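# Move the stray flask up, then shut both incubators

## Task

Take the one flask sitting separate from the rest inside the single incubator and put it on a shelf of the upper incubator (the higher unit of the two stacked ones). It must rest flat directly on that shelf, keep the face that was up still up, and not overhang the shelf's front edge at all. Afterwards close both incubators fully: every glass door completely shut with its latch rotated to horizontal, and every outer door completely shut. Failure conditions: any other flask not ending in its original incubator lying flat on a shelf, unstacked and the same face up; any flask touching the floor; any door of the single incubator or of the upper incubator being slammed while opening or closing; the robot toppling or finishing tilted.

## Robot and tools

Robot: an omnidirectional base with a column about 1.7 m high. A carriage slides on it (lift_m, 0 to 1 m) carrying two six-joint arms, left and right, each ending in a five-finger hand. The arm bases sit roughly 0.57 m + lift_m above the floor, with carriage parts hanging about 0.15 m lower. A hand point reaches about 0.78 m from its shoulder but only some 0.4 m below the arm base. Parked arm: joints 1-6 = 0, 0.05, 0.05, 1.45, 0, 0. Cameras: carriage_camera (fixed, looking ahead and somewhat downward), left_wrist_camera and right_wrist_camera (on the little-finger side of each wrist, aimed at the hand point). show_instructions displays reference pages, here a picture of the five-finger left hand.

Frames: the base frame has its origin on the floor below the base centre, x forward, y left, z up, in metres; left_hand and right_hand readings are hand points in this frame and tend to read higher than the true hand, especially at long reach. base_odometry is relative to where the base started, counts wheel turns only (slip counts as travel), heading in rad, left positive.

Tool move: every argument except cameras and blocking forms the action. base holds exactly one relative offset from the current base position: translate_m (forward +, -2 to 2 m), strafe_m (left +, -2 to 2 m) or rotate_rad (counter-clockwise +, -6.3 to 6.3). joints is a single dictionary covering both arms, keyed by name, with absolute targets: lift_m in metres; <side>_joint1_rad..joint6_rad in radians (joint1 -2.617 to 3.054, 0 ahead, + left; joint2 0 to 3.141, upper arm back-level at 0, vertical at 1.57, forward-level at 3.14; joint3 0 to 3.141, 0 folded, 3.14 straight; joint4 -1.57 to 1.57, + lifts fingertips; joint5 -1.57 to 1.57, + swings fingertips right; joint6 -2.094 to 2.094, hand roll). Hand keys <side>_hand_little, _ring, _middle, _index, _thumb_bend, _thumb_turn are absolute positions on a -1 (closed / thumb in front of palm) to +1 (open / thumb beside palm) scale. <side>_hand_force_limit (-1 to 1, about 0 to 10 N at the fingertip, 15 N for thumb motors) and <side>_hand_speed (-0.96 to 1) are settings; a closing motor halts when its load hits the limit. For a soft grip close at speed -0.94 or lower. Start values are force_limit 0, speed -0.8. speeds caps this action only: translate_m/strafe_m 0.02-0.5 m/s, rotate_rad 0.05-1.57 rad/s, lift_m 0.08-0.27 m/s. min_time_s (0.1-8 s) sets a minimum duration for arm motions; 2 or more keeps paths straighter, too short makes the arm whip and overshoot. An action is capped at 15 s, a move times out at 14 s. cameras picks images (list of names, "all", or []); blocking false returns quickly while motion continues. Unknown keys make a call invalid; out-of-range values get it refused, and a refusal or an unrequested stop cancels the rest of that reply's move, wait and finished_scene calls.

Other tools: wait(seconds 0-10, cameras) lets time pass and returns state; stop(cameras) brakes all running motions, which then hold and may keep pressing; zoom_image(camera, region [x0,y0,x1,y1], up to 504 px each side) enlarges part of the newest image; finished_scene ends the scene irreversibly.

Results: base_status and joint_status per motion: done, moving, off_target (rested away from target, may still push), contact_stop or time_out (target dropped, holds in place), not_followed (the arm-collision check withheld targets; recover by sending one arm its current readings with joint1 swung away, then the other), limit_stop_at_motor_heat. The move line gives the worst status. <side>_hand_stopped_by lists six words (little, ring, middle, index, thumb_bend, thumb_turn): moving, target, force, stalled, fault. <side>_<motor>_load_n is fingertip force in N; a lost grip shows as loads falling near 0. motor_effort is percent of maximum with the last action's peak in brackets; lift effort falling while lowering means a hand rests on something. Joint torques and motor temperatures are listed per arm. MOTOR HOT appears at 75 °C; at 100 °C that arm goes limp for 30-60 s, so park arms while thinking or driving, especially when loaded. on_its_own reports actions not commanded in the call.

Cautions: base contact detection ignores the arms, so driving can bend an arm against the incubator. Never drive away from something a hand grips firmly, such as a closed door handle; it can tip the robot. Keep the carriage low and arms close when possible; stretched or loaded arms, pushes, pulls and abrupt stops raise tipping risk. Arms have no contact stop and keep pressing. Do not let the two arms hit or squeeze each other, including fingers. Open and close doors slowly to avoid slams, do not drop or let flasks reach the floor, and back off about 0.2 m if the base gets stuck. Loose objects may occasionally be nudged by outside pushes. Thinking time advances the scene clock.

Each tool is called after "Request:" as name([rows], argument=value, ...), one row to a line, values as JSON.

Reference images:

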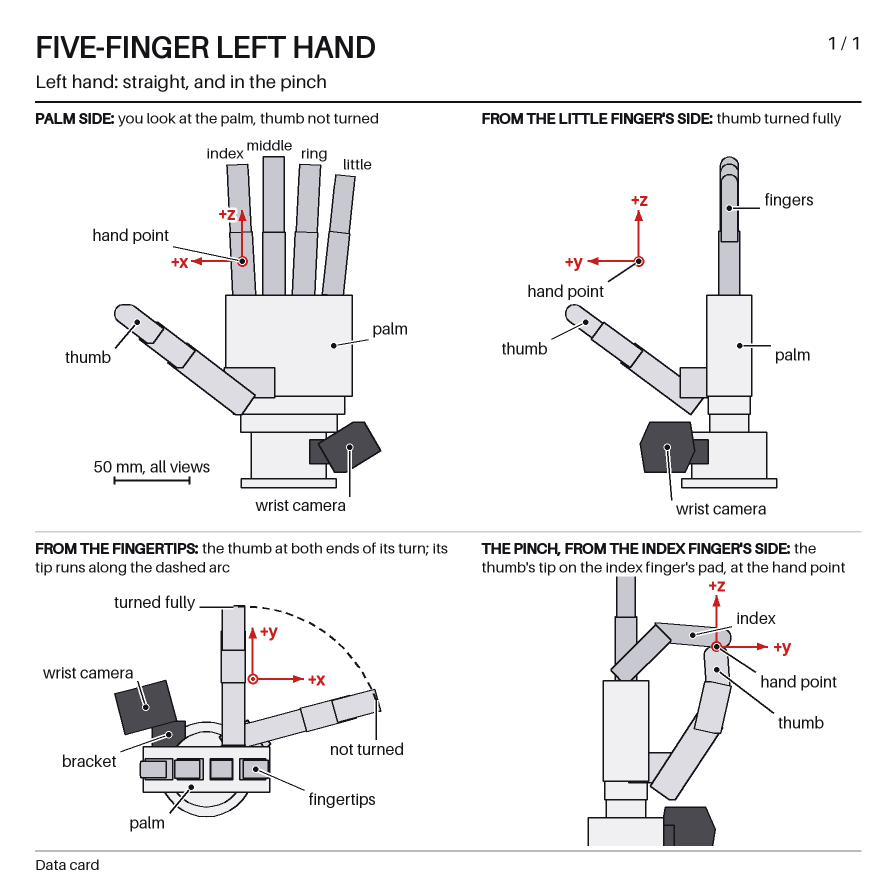

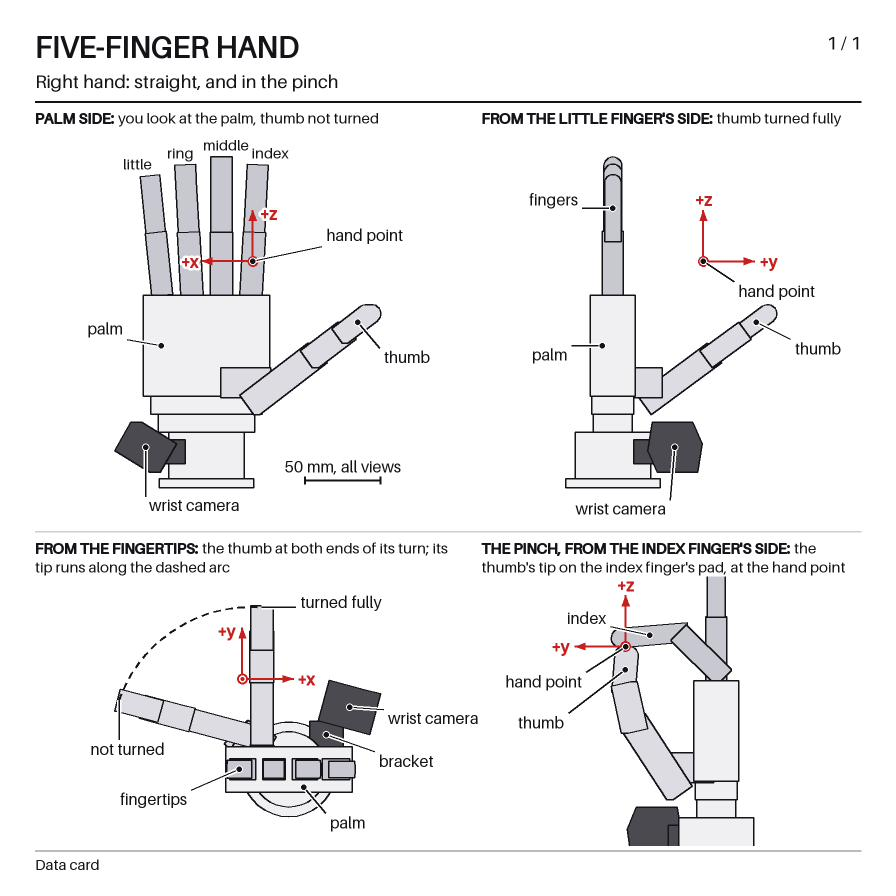

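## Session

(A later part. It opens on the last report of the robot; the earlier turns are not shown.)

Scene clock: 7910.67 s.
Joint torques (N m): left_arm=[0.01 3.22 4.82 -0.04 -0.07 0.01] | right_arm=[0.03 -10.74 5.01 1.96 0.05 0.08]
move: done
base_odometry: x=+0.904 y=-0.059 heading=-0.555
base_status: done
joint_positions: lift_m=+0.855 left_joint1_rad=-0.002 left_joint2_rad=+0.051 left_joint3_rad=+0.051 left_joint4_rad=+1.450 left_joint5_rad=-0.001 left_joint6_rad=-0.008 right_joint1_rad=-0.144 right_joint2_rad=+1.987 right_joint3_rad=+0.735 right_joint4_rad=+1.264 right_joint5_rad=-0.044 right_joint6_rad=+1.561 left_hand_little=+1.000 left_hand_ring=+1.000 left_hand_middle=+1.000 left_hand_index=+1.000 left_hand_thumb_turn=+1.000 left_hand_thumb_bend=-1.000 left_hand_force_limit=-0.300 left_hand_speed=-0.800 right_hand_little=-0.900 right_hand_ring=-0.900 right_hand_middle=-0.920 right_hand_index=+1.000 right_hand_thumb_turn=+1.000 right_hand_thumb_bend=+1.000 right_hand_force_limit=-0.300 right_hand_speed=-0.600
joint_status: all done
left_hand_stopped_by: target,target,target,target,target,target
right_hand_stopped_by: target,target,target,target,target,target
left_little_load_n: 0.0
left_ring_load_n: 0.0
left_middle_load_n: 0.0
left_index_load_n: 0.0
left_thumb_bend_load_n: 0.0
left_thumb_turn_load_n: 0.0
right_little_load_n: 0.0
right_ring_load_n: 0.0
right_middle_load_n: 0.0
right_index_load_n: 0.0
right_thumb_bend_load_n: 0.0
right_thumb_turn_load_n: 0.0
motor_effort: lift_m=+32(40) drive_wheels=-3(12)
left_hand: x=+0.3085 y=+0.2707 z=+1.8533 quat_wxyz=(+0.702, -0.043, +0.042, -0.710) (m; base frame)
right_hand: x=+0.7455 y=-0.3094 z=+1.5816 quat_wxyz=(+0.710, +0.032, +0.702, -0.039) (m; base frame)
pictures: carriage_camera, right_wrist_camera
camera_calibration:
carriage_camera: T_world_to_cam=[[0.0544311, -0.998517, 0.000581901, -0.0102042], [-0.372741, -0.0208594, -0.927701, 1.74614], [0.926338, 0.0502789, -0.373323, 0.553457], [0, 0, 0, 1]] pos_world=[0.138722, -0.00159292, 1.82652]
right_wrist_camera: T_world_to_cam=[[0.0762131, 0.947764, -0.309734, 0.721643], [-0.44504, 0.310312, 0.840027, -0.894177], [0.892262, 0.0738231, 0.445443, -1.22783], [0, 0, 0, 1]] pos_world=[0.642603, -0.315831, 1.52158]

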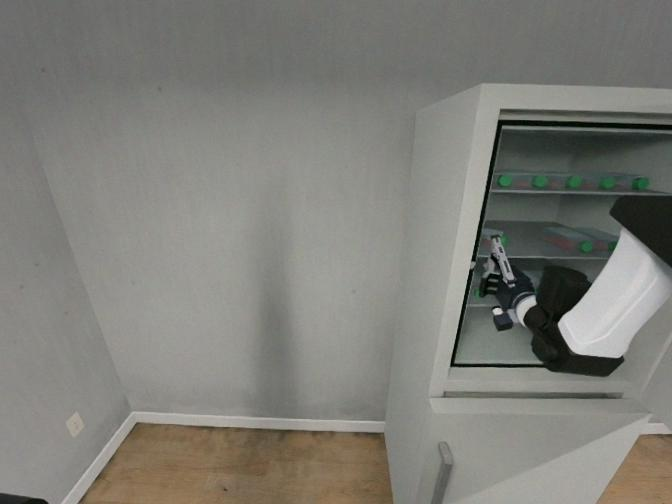

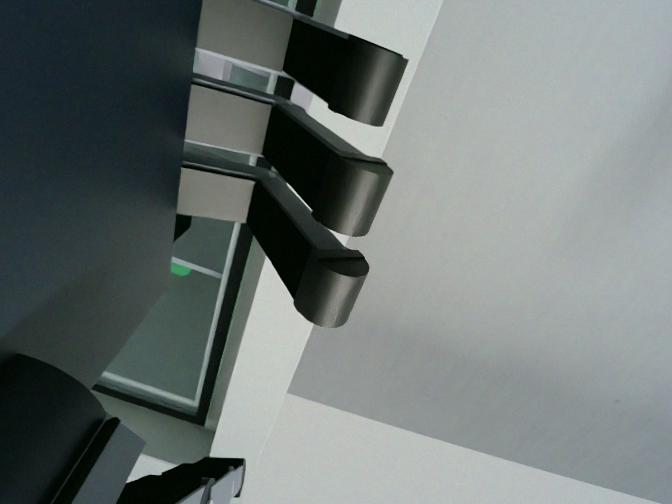

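Request:
move(joints={"lift_m": 0.84})

Request:
move(base={"translate_m": 0.04}, speeds={"translate_m": 0.04}, cameras=["carriage_camera", "right_wrist_camera"])

Request:
zoom_image(camera="carriage_camera", region=[440, 200, 560, 320])

Scene clock: 7956.37 s.
Joint torques (N m): left_arm=[-0.02 3.25 4.79 -0.07 -0.07 0.01] | right_arm=[0.03 -10.67 5.04 2 0.06 0.08]
move: done
base_odometry: x=+0.904 y=-0.059 heading=-0.555
base_status: not commanded
joint_positions: lift_m=+0.840 left_joint1_rad=-0.002 left_joint2_rad=+0.051 left_joint3_rad=+0.051 left_joint4_rad=+1.451 left_joint5_rad=-0.001 left_joint6_rad=-0.008 right_joint1_rad=-0.144 right_joint2_rad=+1.986 right_joint3_rad=+0.735 right_joint4_rad=+1.261 right_joint5_rad=-0.044 right_joint6_rad=+1.561 left_hand_little=+1.000 left_hand_ring=+1.000 left_hand_middle=+1.000 left_hand_index=+1.000 left_hand_thumb_turn=+1.000 left_hand_thumb_bend=-1.000 left_hand_force_limit=-0.300 left_hand_speed=-0.800 right_hand_little=-0.900 right_hand_ring=-0.900 right_hand_middle=-0.920 right_hand_index=+1.000 right_hand_thumb_turn=+1.000 right_hand_thumb_bend=+1.000 right_hand_force_limit=-0.300 right_hand_speed=-0.600
joint_status: all done
left_hand_stopped_by: target,target,target,target,target,target
right_hand_stopped_by: target,target,target,target,target,target
left_little_load_n: 0.0
left_ring_load_n: 0.0
left_middle_load_n: 0.0
left_index_load_n: 0.0
left_thumb_bend_load_n: 0.0
left_thumb_turn_load_n: 0.0
right_little_load_n: 0.0
right_ring_load_n: 0.0
right_middle_load_n: 0.5
right_index_load_n: 0.0
right_thumb_bend_load_n: 0.0
right_thumb_turn_load_n: 0.0
motor_effort: lift_m=+32(34) drive_wheels=-3(4)
left_hand: x=+0.3084 y=+0.2707 z=+1.8383 quat_wxyz=(+0.702, -0.043, +0.042, -0.710) (m; base frame)
right_hand: x=+0.7456 y=-0.3094 z=+1.5659 quat_wxyz=(+0.709, +0.032, +0.703, -0.039) (m; base frame)
pictures: none

Scene clock: 7957.93 s.
Joint torques (N m): left_arm=[-0.03 3.22 4.82 -0.06 -0.06 0] | right_arm=[0.03 -10.66 5.04 2.01 0.05 0.08]
move: done
base_odometry: x=+0.938 y=-0.080 heading=-0.554
base_status: done
joint_positions: lift_m=+0.840 left_joint1_rad=-0.002 left_joint2_rad=+0.051 left_joint3_rad=+0.051 left_joint4_rad=+1.451 left_joint5_rad=-0.001 left_joint6_rad=-0.008 right_joint1_rad=-0.144 right_joint2_rad=+1.986 right_joint3_rad=+0.735 right_joint4_rad=+1.261 right_joint5_rad=-0.044 right_joint6_rad=+1.561 left_hand_little=+1.000 left_hand_ring=+1.000 left_hand_middle=+1.000 left_hand_index=+1.000 left_hand_thumb_turn=+1.000 left_hand_thumb_bend=-1.000 left_hand_force_limit=-0.300 left_hand_speed=-0.800 right_hand_little=-0.900 right_hand_ring=-0.900 right_hand_middle=-0.920 right_hand_index=+1.000 right_hand_thumb_turn=+1.000 right_hand_thumb_bend=+1.000 right_hand_force_limit=-0.300 right_hand_speed=-0.600
joint_status: not commanded
left_hand_stopped_by: target,target,target,target,target,target
right_hand_stopped_by: target,target,target,target,target,target
left_little_load_n: 0.0
left_ring_load_n: 0.0
left_middle_load_n: 0.0
left_index_load_n: 0.0
left_thumb_bend_load_n: 0.5
left_thumb_turn_load_n: 0.0
right_little_load_n: 0.0
right_ring_load_n: 0.0
right_middle_load_n: 0.0
right_index_load_n: 0.0
right_thumb_bend_load_n: 0.0
right_thumb_turn_load_n: 0.0
motor_effort: lift_m=+32(33) drive_wheels=+4(11)
left_hand: x=+0.3083 y=+0.2707 z=+1.8384 quat_wxyz=(+0.702, -0.043, +0.042, -0.710) (m; base frame)
right_hand: x=+0.7456 y=-0.3094 z=+1.5659 quat_wxyz=(+0.709, +0.032, +0.703, -0.039) (m; base frame)
pictures: carriage_camera, right_wrist_camera
camera_calibration:
carriage_camera: T_world_to_cam=[[0.0544311, -0.998517, 0.000581901, -0.0101955], [-0.372741, -0.0208594, -0.927701, 1.73222], [0.926338, 0.0502789, -0.373323, 0.547857], [0, 0, 0, 1]] pos_world=[0.138722, -0.00159292, 1.81152]
right_wrist_camera: T_world_to_cam=[[0.0752483, 0.947909, -0.309526, 0.717235], [-0.442456, 0.309916, 0.841537, -0.885352], [0.893627, 0.0736277, 0.442729, -1.21773], [0, 0, 0, 1]] pos_world=[0.6425, -0.31583, 1.50619]

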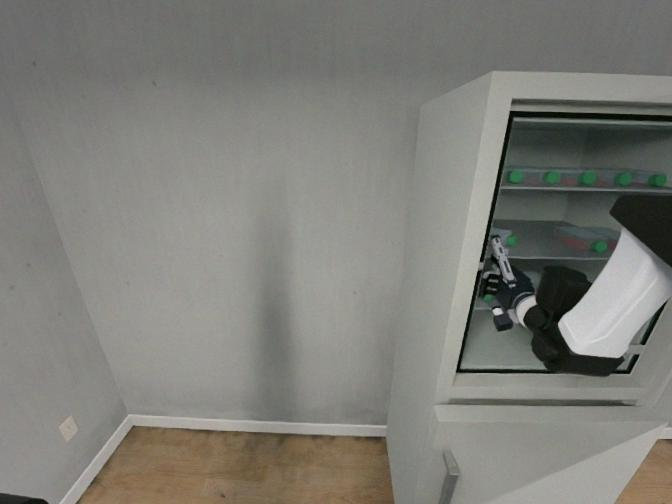

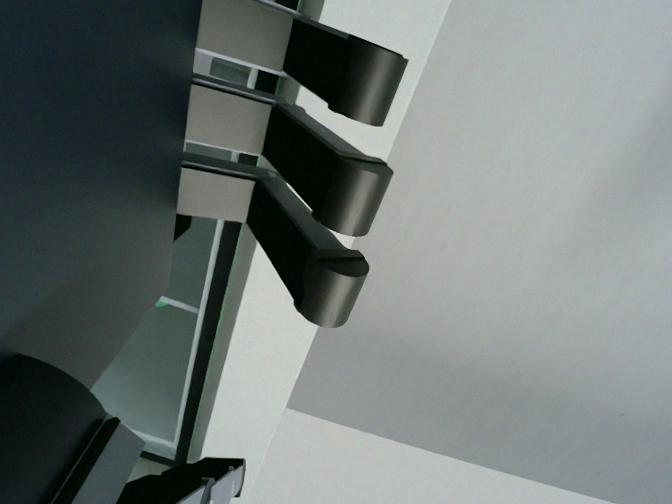

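Scaled by 4.200.

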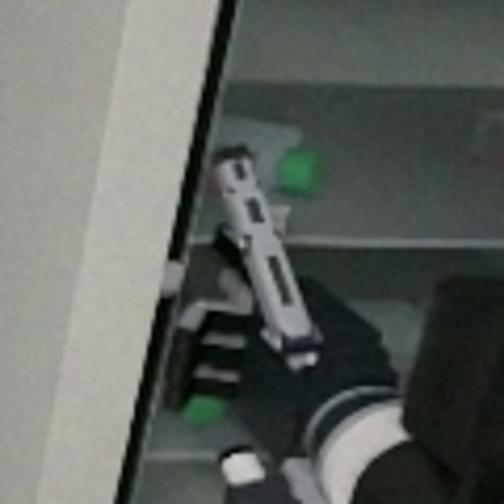

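Request:
move(base={"translate_m": 0.022}, speeds={"translate_m": 0.03})

Request:
move(base={"strafe_m": -0.035}, speeds={"strafe_m": 0.03}, cameras=["carriage_camera", "right_wrist_camera"])

Request:
zoom_image(camera="carriage_camera", region=[440, 200, 560, 320])

Scene clock: 7978.57 s.
Joint torques (N m): left_arm=[-0.01 3.23 4.82 0 -0.08 0.01] | right_arm=[0.01 -10.71 5.03 2 0.05 0.08]
move: done
base_odometry: x=+0.957 y=-0.091 heading=-0.554
base_status: done
joint_positions: lift_m=+0.840 left_joint1_rad=-0.002 left_joint2_rad=+0.051 left_joint3_rad=+0.051 left_joint4_rad=+1.451 left_joint5_rad=-0.001 left_joint6_rad=-0.008 right_joint1_rad=-0.144 right_joint2_rad=+1.986 right_joint3_rad=+0.735 right_joint4_rad=+1.261 right_joint5_rad=-0.044 right_joint6_rad=+1.561 left_hand_little=+1.000 left_hand_ring=+1.000 left_hand_middle=+1.000 left_hand_index=+1.000 left_hand_thumb_turn=+1.000 left_hand_thumb_bend=-1.000 left_hand_force_limit=-0.300 left_hand_speed=-0.800 right_hand_little=-0.900 right_hand_ring=-0.900 right_hand_middle=-0.920 right_hand_index=+1.000 right_hand_thumb_turn=+1.000 right_hand_thumb_bend=+1.000 right_hand_force_limit=-0.300 right_hand_speed=-0.600
joint_status: not commanded
left_hand_stopped_by: target,target,target,target,target,target
right_hand_stopped_by: target,target,target,target,target,target
left_little_load_n: 0.0
left_ring_load_n: 0.0
left_middle_load_n: 0.0
left_index_load_n: 0.0
left_thumb_bend_load_n: 0.0
left_thumb_turn_load_n: 0.0
right_little_load_n: 0.0
right_ring_load_n: 0.0
right_middle_load_n: 0.0
right_index_load_n: 0.0
right_thumb_bend_load_n: 0.0
right_thumb_turn_load_n: 0.0
motor_effort: lift_m=+32(33) drive_wheels=+4(14)
left_hand: x=+0.3083 y=+0.2707 z=+1.8384 quat_wxyz=(+0.702, -0.043, +0.042, -0.710) (m; base frame)
right_hand: x=+0.7456 y=-0.3094 z=+1.5659 quat_wxyz=(+0.709, +0.032, +0.703, -0.039) (m; base frame)
pictures: none

Scene clock: 7980.27 s.
Joint torques (N m): left_arm=[-0.03 3.22 4.83 -0.05 -0.05 0] | right_arm=[-0.29 -10.67 5 2 0.3 0.08]
move: done
base_odometry: x=+0.939 y=-0.121 heading=-0.554
base_status: done
joint_positions: lift_m=+0.840 left_joint1_rad=-0.002 left_joint2_rad=+0.051 left_joint3_rad=+0.051 left_joint4_rad=+1.451 left_joint5_rad=-0.001 left_joint6_rad=-0.008 right_joint1_rad=-0.141 right_joint2_rad=+1.986 right_joint3_rad=+0.735 right_joint4_rad=+1.261 right_joint5_rad=-0.067 right_joint6_rad=+1.561 left_hand_little=+1.000 left_hand_ring=+1.000 left_hand_middle=+1.000 left_hand_index=+1.000 left_hand_thumb_turn=+1.000 left_hand_thumb_bend=-1.000 left_hand_force_limit=-0.300 left_hand_speed=-0.800 right_hand_little=-0.900 right_hand_ring=-0.900 right_hand_middle=-0.920 right_hand_index=+1.000 right_hand_thumb_turn=+1.000 right_hand_thumb_bend=+1.000 right_hand_force_limit=-0.300 right_hand_speed=-0.600
joint_status: not commanded
left_hand_stopped_by: target,target,target,target,target,target
right_hand_stopped_by: target,target,target,target,target,target
left_little_load_n: 0.0
left_ring_load_n: 0.0
left_middle_load_n: 0.0
left_index_load_n: 0.0
left_thumb_bend_load_n: 0.0
left_thumb_turn_load_n: 0.0
right_little_load_n: 0.0
right_ring_load_n: 0.0
right_middle_load_n: 0.0
right_index_load_n: -2.0
right_thumb_bend_load_n: 0.0
right_thumb_turn_load_n: 0.0
motor_effort: lift_m=+33(33) drive_wheels=+3(10)
left_hand: x=+0.3085 y=+0.2706 z=+1.8383 quat_wxyz=(+0.702, -0.043, +0.042, -0.709) (m; base frame)
right_hand: x=+0.7446 y=-0.3032 z=+1.5659 quat_wxyz=(+0.710, +0.023, +0.704, -0.030) (m; base frame)
pictures: carriage_camera, right_wrist_camera
camera_calibration:
carriage_camera: T_world_to_cam=[[0.0544311, -0.998517, 0.000581901, -0.0101955], [-0.372741, -0.0208594, -0.927701, 1.73222], [0.926338, 0.0502789, -0.373323, 0.547857], [0, 0, 0, 1]] pos_world=[0.138722, -0.00159292, 1.81152]
right_wrist_camera: T_world_to_cam=[[0.0502807, 0.949471, -0.3098, 0.730856], [-0.45047, 0.298408, 0.841445, -0.885125], [0.891375, 0.0972471, 0.442713, -1.20842], [0, 0, 0, 1]] pos_world=[0.641683, -0.312283, 1.50619]

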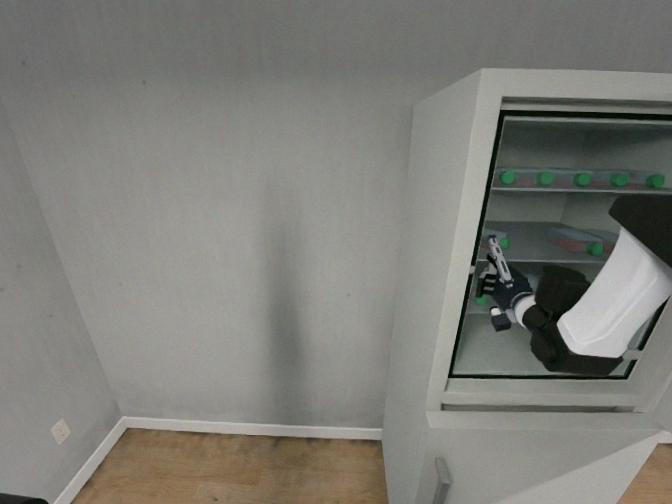

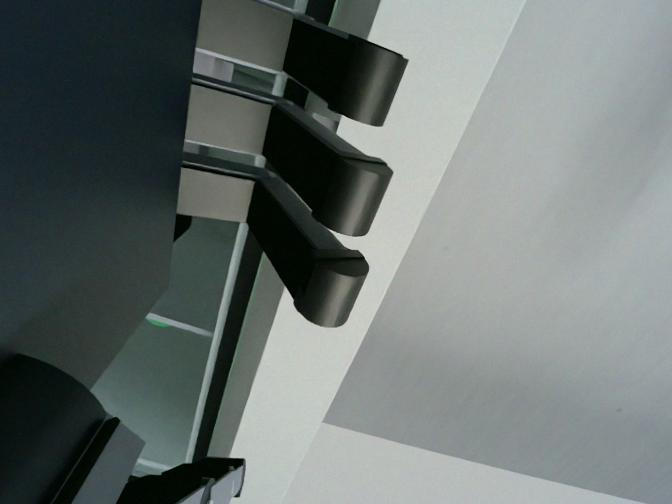

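Scaled by 4.200.

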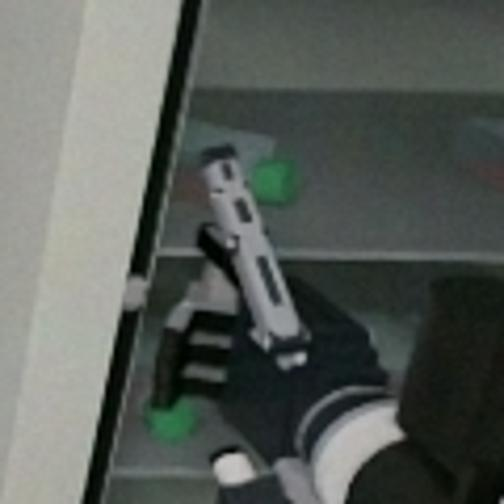

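Request:
move(base={"strafe_m": -0.02}, speeds={"strafe_m": 0.03}, cameras=["carriage_camera", "right_wrist_camera"])

Request:
zoom_image(camera="carriage_camera", region=[440, 200, 560, 320])

Scene clock: 7989.60 s.
Joint torques (N m): left_arm=[-0.03 3.28 4.82 -0.05 -0.08 0.01] | right_arm=[-1.17 -10.67 5.01 1.99 0.69 0.08]
move: done
base_odometry: x=+0.929 y=-0.138 heading=-0.553
base_status: done
joint_positions: lift_m=+0.840 left_joint1_rad=-0.002 left_joint2_rad=+0.051 left_joint3_rad=+0.051 left_joint4_rad=+1.451 left_joint5_rad=-0.001 left_joint6_rad=-0.008 right_joint1_rad=-0.132 right_joint2_rad=+1.986 right_joint3_rad=+0.735 right_joint4_rad=+1.261 right_joint5_rad=-0.109 right_joint6_rad=+1.561 left_hand_little=+1.000 left_hand_ring=+1.000 left_hand_middle=+1.000 left_hand_index=+1.000 left_hand_thumb_turn=+1.000 left_hand_thumb_bend=-1.000 left_hand_force_limit=-0.300 left_hand_speed=-0.800 right_hand_little=-0.900 right_hand_ring=-0.900 right_hand_middle=-0.920 right_hand_index=+1.000 right_hand_thumb_turn=+1.000 right_hand_thumb_bend=+1.000 right_hand_force_limit=-0.300 right_hand_speed=-0.600
joint_status: not commanded
left_hand_stopped_by: target,target,target,target,target,target
right_hand_stopped_by: target,target,target,target,target,target
left_little_load_n: 0.0
left_ring_load_n: -0.5
left_middle_load_n: 0.0
left_index_load_n: 0.0
left_thumb_bend_load_n: 0.0
left_thumb_turn_load_n: 0.0
right_little_load_n: 0.0
right_ring_load_n: 0.0
right_middle_load_n: 0.0
right_index_load_n: -4.0
right_thumb_bend_load_n: 0.0
right_thumb_turn_load_n: 0.0
motor_effort: lift_m=+32(33) drive_wheels=+2(11)
left_hand: x=+0.3085 y=+0.2706 z=+1.8383 quat_wxyz=(+0.702, -0.043, +0.042, -0.709) (m; base frame)
right_hand: x=+0.7424 y=-0.2898 z=+1.5660 quat_wxyz=(+0.710, +0.004, +0.704, -0.012) (m; base frame)
pictures: carriage_camera, right_wrist_camera
camera_calibration:
carriage_camera: T_world_to_cam=[[0.0544311, -0.998517, 0.000581901, -0.0101955], [-0.372741, -0.0208594, -0.927701, 1.73222], [0.926338, 0.0502789, -0.373323, 0.547857], [0, 0, 0, 1]] pos_world=[0.138722, -0.00159292, 1.81152]
right_wrist_camera: T_world_to_cam=[[0.00111288, 0.950674, -0.310189, 0.755801], [-0.465564, 0.275015, 0.8412, -0.88537], [0.885014, 0.143477, 0.442906, -1.19003], [0, 0, 0, 1]] pos_world=[0.640154, -0.304289, 1.50628]

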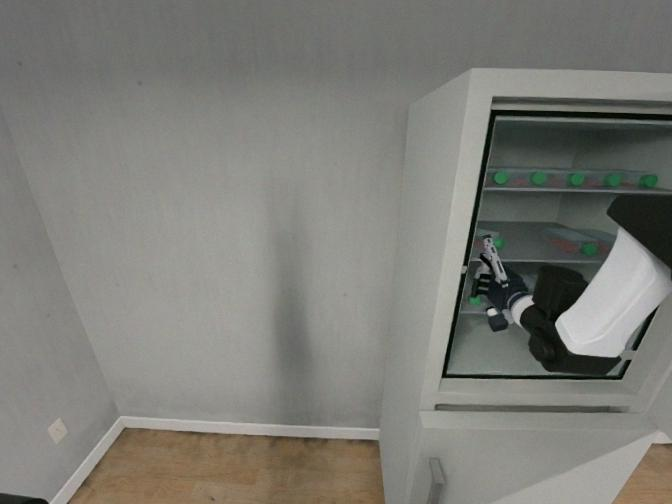

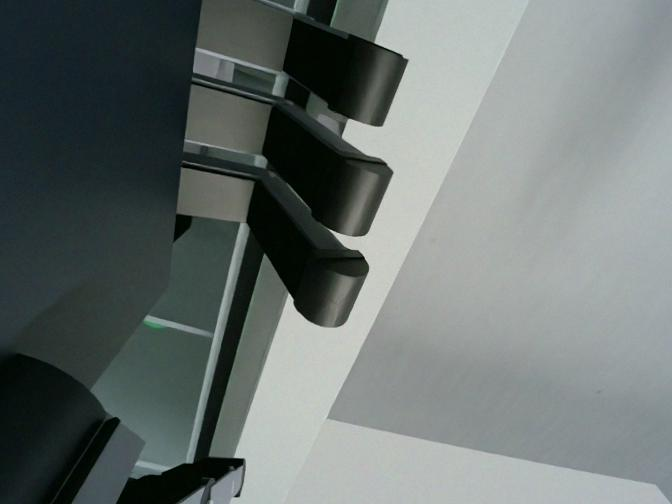

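Scaled by 4.200.

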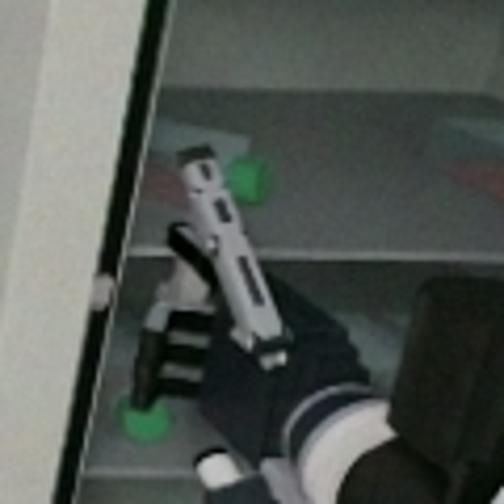

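Request:
move(base={"strafe_m": -0.025}, speeds={"strafe_m": 0.03}, cameras=["carriage_camera", "right_wrist_camera"])

Request:
zoom_image(camera="carriage_camera", region=[440, 200, 560, 320])

Scene clock: 8009.07 s.
Joint torques (N m): left_arm=[-0.03 3.34 4.82 -0.04 -0.09 0.01] | right_arm=[-0.24 -10.66 5.03 1.99 0.13 0.08]
move: done
base_odometry: x=+0.916 y=-0.159 heading=-0.553
base_status: done
joint_positions: lift_m=+0.840 left_joint1_rad=-0.002 left_joint2_rad=+0.051 left_joint3_rad=+0.051 left_joint4_rad=+1.451 left_joint5_rad=+0.000 left_joint6_rad=-0.008 right_joint1_rad=-0.141 right_joint2_rad=+1.986 right_joint3_rad=+0.735 right_joint4_rad=+1.262 right_joint5_rad=-0.053 right_joint6_rad=+1.561 left_hand_little=+1.000 left_hand_ring=+1.000 left_hand_middle=+1.000 left_hand_index=+1.000 left_hand_thumb_turn=+1.000 left_hand_thumb_bend=-1.000 left_hand_force_limit=-0.300 left_hand_speed=-0.800 right_hand_little=-0.900 right_hand_ring=-0.900 right_hand_middle=-0.920 right_hand_index=+1.000 right_hand_thumb_turn=+1.000 right_hand_thumb_bend=+1.000 right_hand_force_limit=-0.300 right_hand_speed=-0.600
joint_status: not commanded
left_hand_stopped_by: target,target,target,target,target,target
right_hand_stopped_by: target,target,target,target,target,target
left_little_load_n: 0.0
left_ring_load_n: 0.0
left_middle_load_n: 0.0
left_index_load_n: 0.0
left_thumb_bend_load_n: 0.0
left_thumb_turn_load_n: 0.0
right_little_load_n: 0.0
right_ring_load_n: 0.0
right_middle_load_n: 0.0
right_index_load_n: 0.0
right_thumb_bend_load_n: 0.0
right_thumb_turn_load_n: 0.0
motor_effort: lift_m=+32(33) drive_wheels=+2(12)
left_hand: x=+0.3085 y=+0.2706 z=+1.8383 quat_wxyz=(+0.702, -0.043, +0.042, -0.709) (m; base frame)
right_hand: x=+0.7452 y=-0.3059 z=+1.5662 quat_wxyz=(+0.710, +0.027, +0.703, -0.035) (m; base frame)
pictures: carriage_camera, right_wrist_camera
camera_calibration:
carriage_camera: T_world_to_cam=[[0.0544311, -0.998517, 0.000581901, -0.0101955], [-0.372741, -0.0208594, -0.927701, 1.73222], [0.926338, 0.0502789, -0.373323, 0.547857], [0, 0, 0, 1]] pos_world=[0.138722, -0.00159292, 1.81152]
right_wrist_camera: T_world_to_cam=[[0.063691, 0.948681, -0.309753, 0.723163], [-0.447261, 0.304601, 0.840937, -0.883992], [0.892133, 0.0849804, 0.443708, -1.21476], [0, 0, 0, 1]] pos_world=[0.642293, -0.313556, 1.50638]

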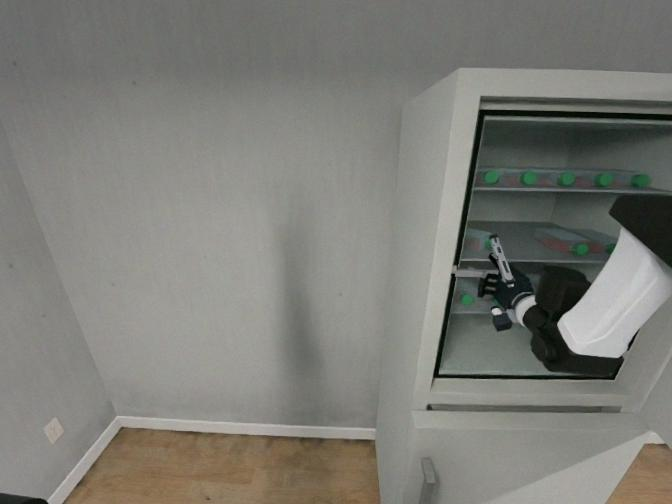

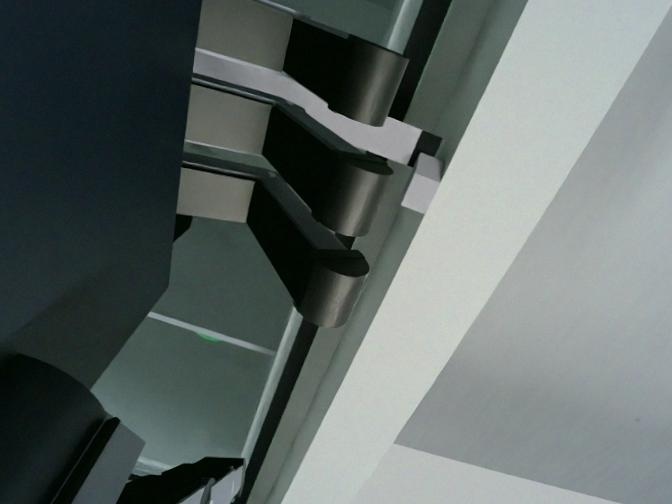

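Scaled by 4.200.

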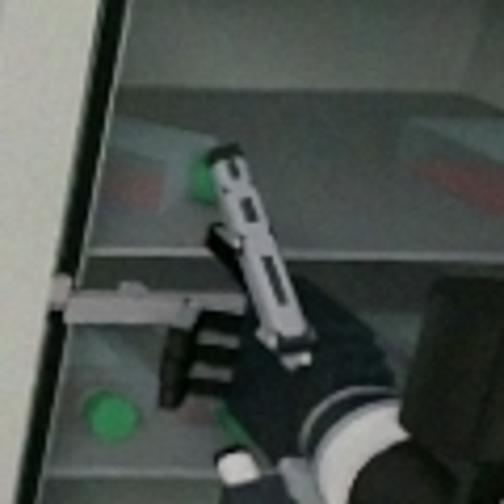

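Request:
move(base={"translate_m": -0.1}, speeds={"translate_m": 0.05})

Request:
move(base={"strafe_m": 0.1}, joints={"lift_m": 0.69}, speeds={"strafe_m": 0.1}, cameras=["carriage_camera", "right_wrist_camera"])

Request:
zoom_image(camera="carriage_camera", region=[420, 150, 540, 270])

Scene clock: 8022.07 s.
Joint torques (N m): left_arm=[-0.03 3.07 4.75 -0.02 -0.08 0.01] | right_arm=[-0.27 -10.67 5.03 1.98 0.13 0.08]
move: done
base_odometry: x=+0.831 y=-0.107 heading=-0.553
base_status: done
joint_positions: lift_m=+0.840 left_joint1_rad=-0.002 left_joint2_rad=+0.051 left_joint3_rad=+0.051 left_joint4_rad=+1.450 left_joint5_rad=+0.000 left_joint6_rad=-0.008 right_joint1_rad=-0.141 right_joint2_rad=+1.986 right_joint3_rad=+0.735 right_joint4_rad=+1.262 right_joint5_rad=-0.052 right_joint6_rad=+1.561 left_hand_little=+1.000 left_hand_ring=+1.000 left_hand_middle=+1.000 left_hand_index=+1.000 left_hand_thumb_turn=+1.000 left_hand_thumb_bend=-1.000 left_hand_force_limit=-0.300 left_hand_speed=-0.800 right_hand_little=-0.900 right_hand_ring=-0.900 right_hand_middle=-0.920 right_hand_index=+1.000 right_hand_thumb_turn=+1.000 right_hand_thumb_bend=+1.000 right_hand_force_limit=-0.300 right_hand_speed=-0.600
joint_status: not commanded
left_hand_stopped_by: target,target,target,target,target,target
right_hand_stopped_by: target,target,target,target,target,target
left_little_load_n: 0.0
left_ring_load_n: 0.0
left_middle_load_n: 0.0
left_index_load_n: 0.0
left_thumb_bend_load_n: 0.0
left_thumb_turn_load_n: 0.0
right_little_load_n: 0.0
right_ring_load_n: 0.0
right_middle_load_n: 0.0
right_index_load_n: 0.0
right_thumb_bend_load_n: 0.0
right_thumb_turn_load_n: 0.0
motor_effort: lift_m=+32(33) drive_wheels=+0(7)
left_hand: x=+0.3086 y=+0.2706 z=+1.8382 quat_wxyz=(+0.702, -0.043, +0.042, -0.709) (m; base frame)
right_hand: x=+0.7452 y=-0.3061 z=+1.5662 quat_wxyz=(+0.710, +0.028, +0.703, -0.035) (m; base frame)
pictures: none

Scene clock: 8023.87 s.
Joint torques (N m): left_arm=[-0.06 3.23 4.83 -0.04 -0.11 0.01] | right_arm=[0.05 -10.62 5.04 2.01 0.09 0.08]
move: done
base_odometry: x=+0.883 y=-0.022 heading=-0.553
base_status: done
joint_positions: lift_m=+0.690 left_joint1_rad=-0.002 left_joint2_rad=+0.051 left_joint3_rad=+0.051 left_joint4_rad=+1.450 left_joint5_rad=+0.000 left_joint6_rad=-0.008 right_joint1_rad=-0.144 right_joint2_rad=+1.986 right_joint3_rad=+0.735 right_joint4_rad=+1.259 right_joint5_rad=-0.047 right_joint6_rad=+1.561 left_hand_little=+1.000 left_hand_ring=+1.000 left_hand_middle=+1.000 left_hand_index=+1.000 left_hand_thumb_turn=+1.000 left_hand_thumb_bend=-1.000 left_hand_force_limit=-0.300 left_hand_speed=-0.800 right_hand_little=-0.900 right_hand_ring=-0.900 right_hand_middle=-0.920 right_hand_index=+1.000 right_hand_thumb_turn=+1.000 right_hand_thumb_bend=+1.000 right_hand_force_limit=-0.300 right_hand_speed=-0.600
joint_status: all done
left_hand_stopped_by: target,target,target,target,target,target
right_hand_stopped_by: target,target,target,target,target,target
left_little_load_n: 0.0
left_ring_load_n: 0.0
left_middle_load_n: 0.0
left_index_load_n: 0.0
left_thumb_bend_load_n: 0.0
left_thumb_turn_load_n: 0.0
right_little_load_n: 0.0
right_ring_load_n: 0.0
right_middle_load_n: 0.0
right_index_load_n: 0.0
right_thumb_bend_load_n: 0.0
right_thumb_turn_load_n: 0.0
motor_effort: lift_m=+32(33) drive_wheels=-3(10)
left_hand: x=+0.3087 y=+0.2705 z=+1.6882 quat_wxyz=(+0.702, -0.043, +0.043, -0.709) (m; base frame)
right_hand: x=+0.7454 y=-0.3084 z=+1.4160 quat_wxyz=(+0.709, +0.030, +0.703, -0.038) (m; base frame)
pictures: carriage_camera, right_wrist_camera
camera_calibration:
carriage_camera: T_world_to_cam=[[0.0544311, -0.998517, 0.000581901, -0.0101082], [-0.372741, -0.0208594, -0.927701, 1.59306], [0.926338, 0.0502789, -0.373323, 0.491859], [0, 0, 0, 1]] pos_world=[0.138722, -0.00159292, 1.66152]
right_wrist_camera: T_world_to_cam=[[0.071178, 0.948224, -0.309523, 0.672995], [-0.443444, 0.30804, 0.841706, -0.75962], [0.893471, 0.0773454, 0.44241, -1.14962], [0, 0, 0, 1]] pos_world=[0.642397, -0.315239, 1.35629]

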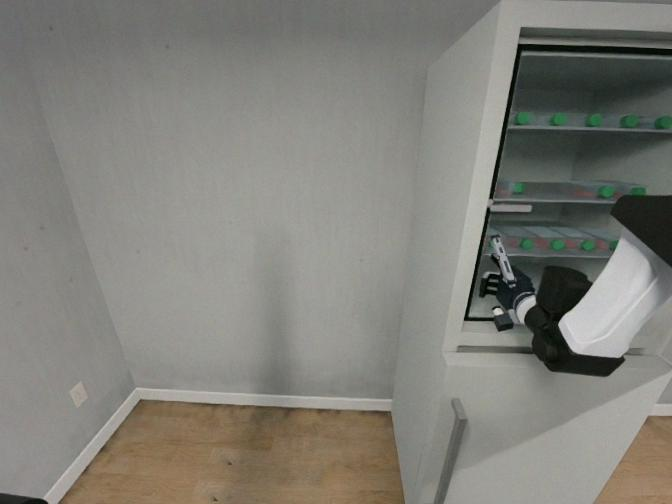

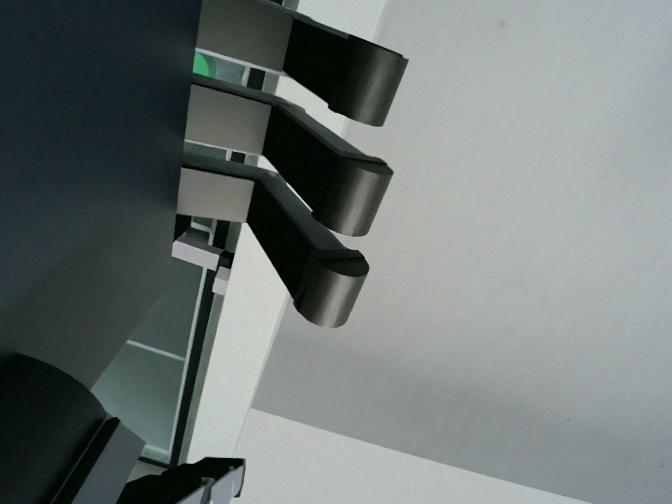

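Scaled by 4.200.

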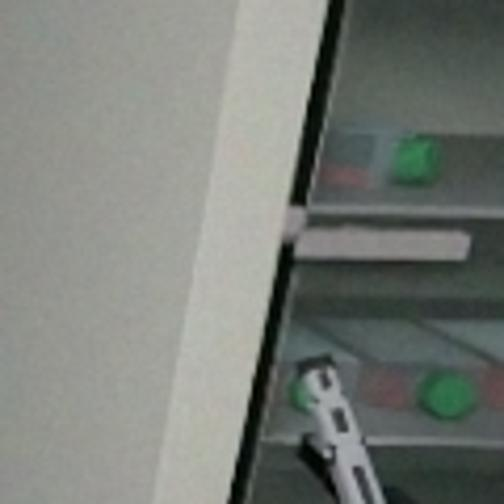

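Request:
zoom_image(camera="carriage_camera", region=[484, 190, 544, 235])

Scaled by 8.400.

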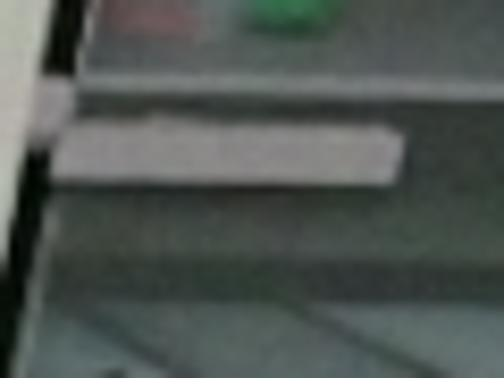

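Request:
move(base={"translate_m": -0.5}, joints={"lift_m": 0.82, "right_hand_middle": 1.0, "right_hand_ring": 1.0, "right_hand_little": 1.0}, speeds={"translate_m": 0.15}, cameras=["carriage_camera"])

Scene clock: 8088.27 s.
Joint torques (N m): left_arm=[-0.08 3.19 4.83 -0.04 -0.08 0.01] | right_arm=[-0.01 -10.67 5.03 2 0.09 0.07]
move: done
base_odometry: x=+0.457 y=+0.241 heading=-0.553
base_status: done
joint_positions: lift_m=+0.820 left_joint1_rad=-0.002 left_joint2_rad=+0.051 left_joint3_rad=+0.051 left_joint4_rad=+1.450 left_joint5_rad=+0.000 left_joint6_rad=-0.008 right_joint1_rad=-0.144 right_joint2_rad=+1.986 right_joint3_rad=+0.735 right_joint4_rad=+1.263 right_joint5_rad=-0.047 right_joint6_rad=+1.561 left_hand_little=+1.000 left_hand_ring=+1.000 left_hand_middle=+1.000 left_hand_index=+1.000 left_hand_thumb_turn=+1.000 left_hand_thumb_bend=-1.000 left_hand_force_limit=-0.300 left_hand_speed=-0.800 right_hand_little=+1.000 right_hand_ring=+1.000 right_hand_middle=+1.000 right_hand_index=+1.000 right_hand_thumb_turn=+1.000 right_hand_thumb_bend=+1.000 right_hand_force_limit=-0.300 right_hand_speed=-0.600
joint_status: all done
left_hand_stopped_by: target,target,target,target,target,target
right_hand_stopped_by: target,target,target,target,target,target
left_little_load_n: 0.0
left_ring_load_n: 0.0
left_middle_load_n: 0.0
left_index_load_n: 0.0
left_thumb_bend_load_n: 0.0
left_thumb_turn_load_n: 0.0
right_little_load_n: 0.0
right_ring_load_n: 0.0
right_middle_load_n: 0.0
right_index_load_n: 0.0
right_thumb_bend_load_n: 0.0
right_thumb_turn_load_n: 0.0
motor_effort: lift_m=+32(40) drive_wheels=+0(10)
left_hand: x=+0.3087 y=+0.2705 z=+1.8182 quat_wxyz=(+0.702, -0.043, +0.043, -0.709) (m; base frame)
right_hand: x=+0.7453 y=-0.3084 z=+1.5469 quat_wxyz=(+0.710, +0.030, +0.702, -0.038) (m; base frame)
pictures: carriage_camera
camera_calibration:
carriage_camera: T_world_to_cam=[[0.0544311, -0.998517, 0.000581901, -0.0101838], [-0.372741, -0.0208594, -0.927701, 1.71367], [0.926338, 0.0502789, -0.373323, 0.540391], [0, 0, 0, 1]] pos_world=[0.138722, -0.00159292, 1.79152]

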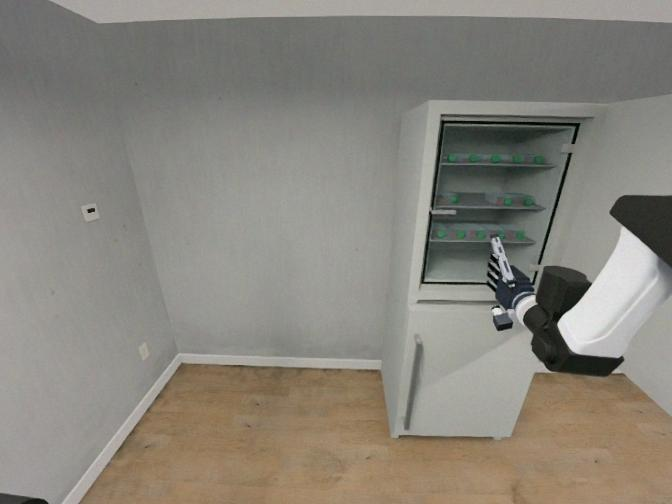

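Request:
move(base={"translate_m": -0.3}, joints={"right_hand_thumb_bend": -1.0}, speeds={"translate_m": 0.15}, cameras=["carriage_camera"])

Scene clock: 8103.77 s.
Joint torques (N m): left_arm=[-0.06 3.22 4.82 -0.04 -0.08 0.01] | right_arm=[-0.01 -10.65 5.04 2 0.1 0.06]
move: done
base_odometry: x=+0.202 y=+0.399 heading=-0.553
base_status: done
joint_positions: lift_m=+0.820 left_joint1_rad=-0.002 left_joint2_rad=+0.051 left_joint3_rad=+0.051 left_joint4_rad=+1.450 left_joint5_rad=+0.000 left_joint6_rad=-0.008 right_joint1_rad=-0.144 right_joint2_rad=+1.986 right_joint3_rad=+0.735 right_joint4_rad=+1.263 right_joint5_rad=-0.048 right_joint6_rad=+1.561 left_hand_little=+1.000 left_hand_ring=+1.000 left_hand_middle=+1.000 left_hand_index=+1.000 left_hand_thumb_turn=+1.000 left_hand_thumb_bend=-1.000 left_hand_force_limit=-0.300 left_hand_speed=-0.800 right_hand_little=+1.000 right_hand_ring=+1.000 right_hand_middle=+1.000 right_hand_index=+1.000 right_hand_thumb_turn=+1.000 right_hand_thumb_bend=-1.000 right_hand_force_limit=-0.300 right_hand_speed=-0.600
joint_status: all done
left_hand_stopped_by: target,target,target,target,target,target
right_hand_stopped_by: target,target,target,target,target,target
left_little_load_n: 0.0
left_ring_load_n: 0.0
left_middle_load_n: 0.0
left_index_load_n: 0.0
left_thumb_bend_load_n: 0.0
left_thumb_turn_load_n: 0.0
right_little_load_n: 0.0
right_ring_load_n: 0.0
right_middle_load_n: 0.0
right_index_load_n: 0.0
right_thumb_bend_load_n: 0.0
right_thumb_turn_load_n: 0.0
motor_effort: lift_m=+32(32) drive_wheels=-1(12)
left_hand: x=+0.3087 y=+0.2705 z=+1.8182 quat_wxyz=(+0.702, -0.043, +0.043, -0.709) (m; base frame)
right_hand: x=+0.7453 y=-0.3083 z=+1.5469 quat_wxyz=(+0.710, +0.030, +0.702, -0.038) (m; base frame)
pictures: carriage_camera
camera_calibration:
carriage_camera: T_world_to_cam=[[0.0544311, -0.998517, 0.000581901, -0.0101838], [-0.372741, -0.0208594, -0.927701, 1.71367], [0.926338, 0.0502789, -0.373323, 0.540391], [0, 0, 0, 1]] pos_world=[0.138722, -0.00159292, 1.79152]

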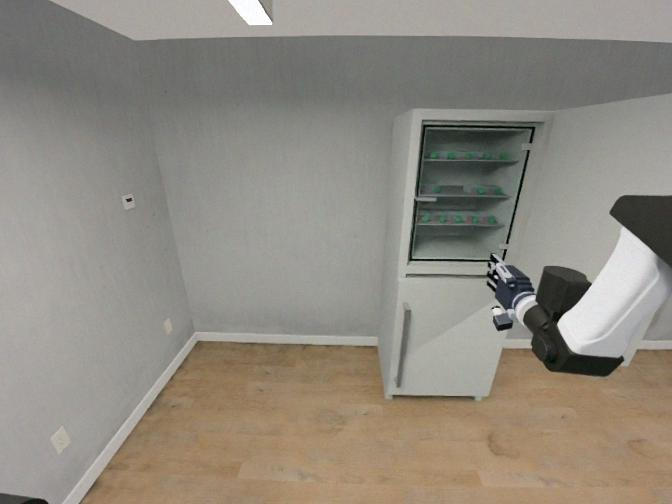

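Request:
move(base={"strafe_m": -0.6}, speeds={"strafe_m": 0.15}, cameras=["carriage_camera"])

Scene clock: 8115.93 s.
Joint torques (N m): left_arm=[-0.06 3.21 4.81 -0.03 -0.13 0.01] | right_arm=[0.17 -10.63 5.04 2 0.08 0.06]
move: done
base_odometry: x=-0.113 y=-0.112 heading=-0.553
base_status: done
joint_positions: lift_m=+0.820 left_joint1_rad=-0.002 left_joint2_rad=+0.051 left_joint3_rad=+0.051 left_joint4_rad=+1.450 left_joint5_rad=+0.000 left_joint6_rad=-0.008 right_joint1_rad=-0.145 right_joint2_rad=+1.986 right_joint3_rad=+0.735 right_joint4_rad=+1.263 right_joint5_rad=-0.046 right_joint6_rad=+1.561 left_hand_little=+1.000 left_hand_ring=+1.000 left_hand_middle=+1.000 left_hand_index=+1.000 left_hand_thumb_turn=+1.000 left_hand_thumb_bend=-1.000 left_hand_force_limit=-0.300 left_hand_speed=-0.800 right_hand_little=+1.000 right_hand_ring=+1.000 right_hand_middle=+1.000 right_hand_index=+1.000 right_hand_thumb_turn=+1.000 right_hand_thumb_bend=-1.000 right_hand_force_limit=-0.300 right_hand_speed=-0.600
joint_status: not commanded
left_hand_stopped_by: target,target,target,target,target,target
right_hand_stopped_by: target,target,target,target,target,target
left_little_load_n: 0.0
left_ring_load_n: 0.0
left_middle_load_n: -0.5
left_index_load_n: 0.0
left_thumb_bend_load_n: 0.0
left_thumb_turn_load_n: 0.0
right_little_load_n: 0.0
right_ring_load_n: 0.0
right_middle_load_n: 0.0
right_index_load_n: 0.0
right_thumb_bend_load_n: 0.0
right_thumb_turn_load_n: -0.5
motor_effort: lift_m=+32(32) drive_wheels=-3(11)
left_hand: x=+0.3087 y=+0.2706 z=+1.8183 quat_wxyz=(+0.702, -0.043, +0.042, -0.709) (m; base frame)
right_hand: x=+0.7454 y=-0.3093 z=+1.5469 quat_wxyz=(+0.710, +0.031, +0.702, -0.039) (m; base frame)
pictures: carriage_camera
camera_calibration:
carriage_camera: T_world_to_cam=[[0.0544311, -0.998517, 0.000581901, -0.0101838], [-0.372741, -0.0208594, -0.927701, 1.71367], [0.926338, 0.0502789, -0.373323, 0.540391], [0, 0, 0, 1]] pos_world=[0.138722, -0.00159292, 1.79152]

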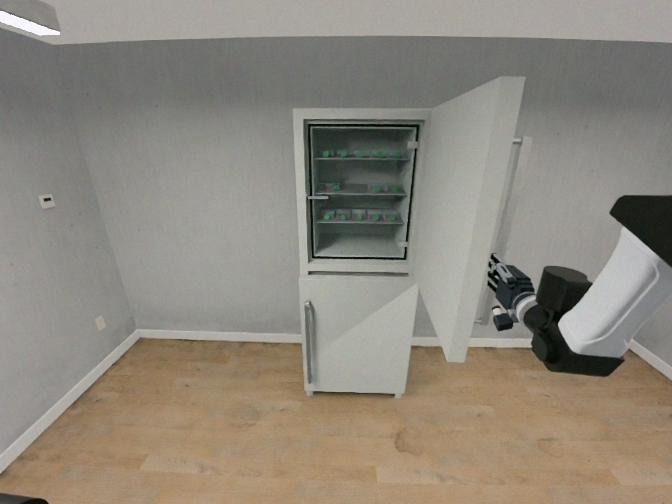

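Request:
move(base={"strafe_m": -0.12}, speeds={"strafe_m": 0.1})

Request:
move(base={"translate_m": 0.17}, speeds={"translate_m": 0.1}, cameras=["carriage_camera", "right_wrist_camera"])

Scene clock: 8153.80 s.
Joint torques (N m): left_arm=[-0.08 3.23 4.82 -0.04 -0.13 0.01] | right_arm=[0.2 -10.62 5.05 2 0.06 0.06]
move: done
base_odometry: x=-0.176 y=-0.214 heading=-0.553
base_status: done
joint_positions: lift_m=+0.820 left_joint1_rad=-0.002 left_joint2_rad=+0.051 left_joint3_rad=+0.051 left_joint4_rad=+1.450 left_joint5_rad=+0.000 left_joint6_rad=-0.008 right_joint1_rad=-0.145 right_joint2_rad=+1.986 right_joint3_rad=+0.735 right_joint4_rad=+1.263 right_joint5_rad=-0.045 right_joint6_rad=+1.561 left_hand_little=+1.000 left_hand_ring=+1.000 left_hand_middle=+1.000 left_hand_index=+1.000 left_hand_thumb_turn=+1.000 left_hand_thumb_bend=-1.000 left_hand_force_limit=-0.300 left_hand_speed=-0.800 right_hand_little=+1.000 right_hand_ring=+1.000 right_hand_middle=+1.000 right_hand_index=+1.000 right_hand_thumb_turn=+1.000 right_hand_thumb_bend=-1.000 right_hand_force_limit=-0.300 right_hand_speed=-0.600
joint_status: not commanded
left_hand_stopped_by: target,target,target,target,target,target
right_hand_stopped_by: target,target,target,target,target,target
left_little_load_n: 0.0
left_ring_load_n: 0.0
left_middle_load_n: 0.0
left_index_load_n: 0.0
left_thumb_bend_load_n: 0.0
left_thumb_turn_load_n: 0.0
right_little_load_n: 0.0
right_ring_load_n: 0.0
right_middle_load_n: 0.0
right_index_load_n: -0.5
right_thumb_bend_load_n: 0.0
right_thumb_turn_load_n: 0.0
motor_effort: lift_m=+32(32) drive_wheels=+1(11)
left_hand: x=+0.3087 y=+0.2706 z=+1.8183 quat_wxyz=(+0.702, -0.043, +0.042, -0.709) (m; base frame)
right_hand: x=+0.7454 y=-0.3098 z=+1.5469 quat_wxyz=(+0.710, +0.032, +0.702, -0.039) (m; base frame)
pictures: none

Scene clock: 8156.30 s.
Joint torques (N m): left_arm=[-0.05 3.22 4.83 -0.03 -0.08 0.01] | right_arm=[0.16 -10.63 5.01 2 0.07 0.06]
move: done
base_odometry: x=-0.032 y=-0.303 heading=-0.554
base_status: done
joint_positions: lift_m=+0.820 left_joint1_rad=-0.002 left_joint2_rad=+0.051 left_joint3_rad=+0.051 left_joint4_rad=+1.450 left_joint5_rad=+0.000 left_joint6_rad=-0.008 right_joint1_rad=-0.145 right_joint2_rad=+1.986 right_joint3_rad=+0.735 right_joint4_rad=+1.263 right_joint5_rad=-0.045 right_joint6_rad=+1.561 left_hand_little=+1.000 left_hand_ring=+1.000 left_hand_middle=+1.000 left_hand_index=+1.000 left_hand_thumb_turn=+1.000 left_hand_thumb_bend=-1.000 left_hand_force_limit=-0.300 left_hand_speed=-0.800 right_hand_little=+1.000 right_hand_ring=+1.000 right_hand_middle=+1.000 right_hand_index=+1.000 right_hand_thumb_turn=+1.000 right_hand_thumb_bend=-1.000 right_hand_force_limit=-0.300 right_hand_speed=-0.600
joint_status: not commanded
left_hand_stopped_by: target,target,target,target,target,target
right_hand_stopped_by: target,target,target,target,target,target
left_little_load_n: 0.0
left_ring_load_n: 0.0
left_middle_load_n: 0.0
left_index_load_n: 0.0
left_thumb_bend_load_n: 0.0
left_thumb_turn_load_n: 0.0
right_little_load_n: 0.0
right_ring_load_n: 0.0
right_middle_load_n: 0.0
right_index_load_n: 0.0
right_thumb_bend_load_n: 0.0
right_thumb_turn_load_n: 0.0
motor_effort: lift_m=+32(32) drive_wheels=+4(11)
left_hand: x=+0.3087 y=+0.2706 z=+1.8183 quat_wxyz=(+0.702, -0.043, +0.042, -0.709) (m; base frame)
right_hand: x=+0.7454 y=-0.3098 z=+1.5469 quat_wxyz=(+0.710, +0.032, +0.702, -0.039) (m; base frame)
pictures: carriage_camera, right_wrist_camera
camera_calibration:
carriage_camera: T_world_to_cam=[[0.0544311, -0.998517, 0.000581901, -0.0101838], [-0.372741, -0.0208594, -0.927701, 1.71367], [0.926338, 0.0502789, -0.373323, 0.540391], [0, 0, 0, 1]] pos_world=[0.138722, -0.00159292, 1.79152]
right_wrist_camera: T_world_to_cam=[[0.0762131, 0.947764, -0.309734, 0.711282], [-0.44504, 0.310312, 0.840027, -0.864949], [0.892262, 0.0738231, 0.445443, -1.21226], [0, 0, 0, 1]] pos_world=[0.642503, -0.316231, 1.48688]

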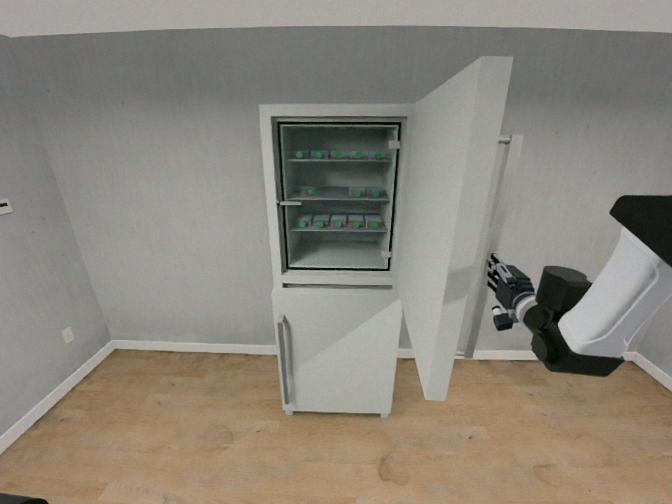

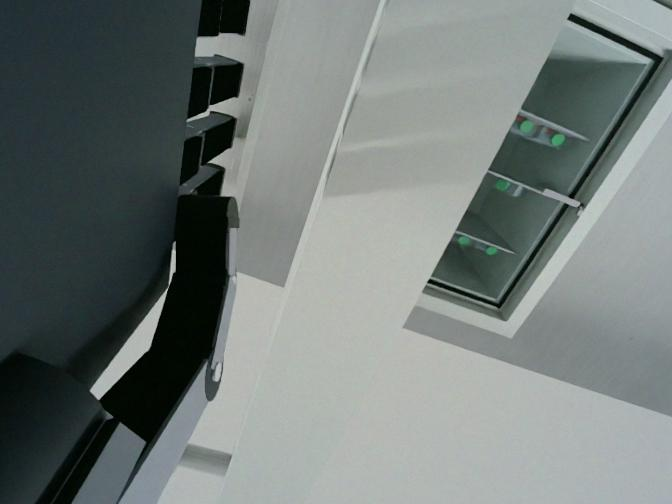

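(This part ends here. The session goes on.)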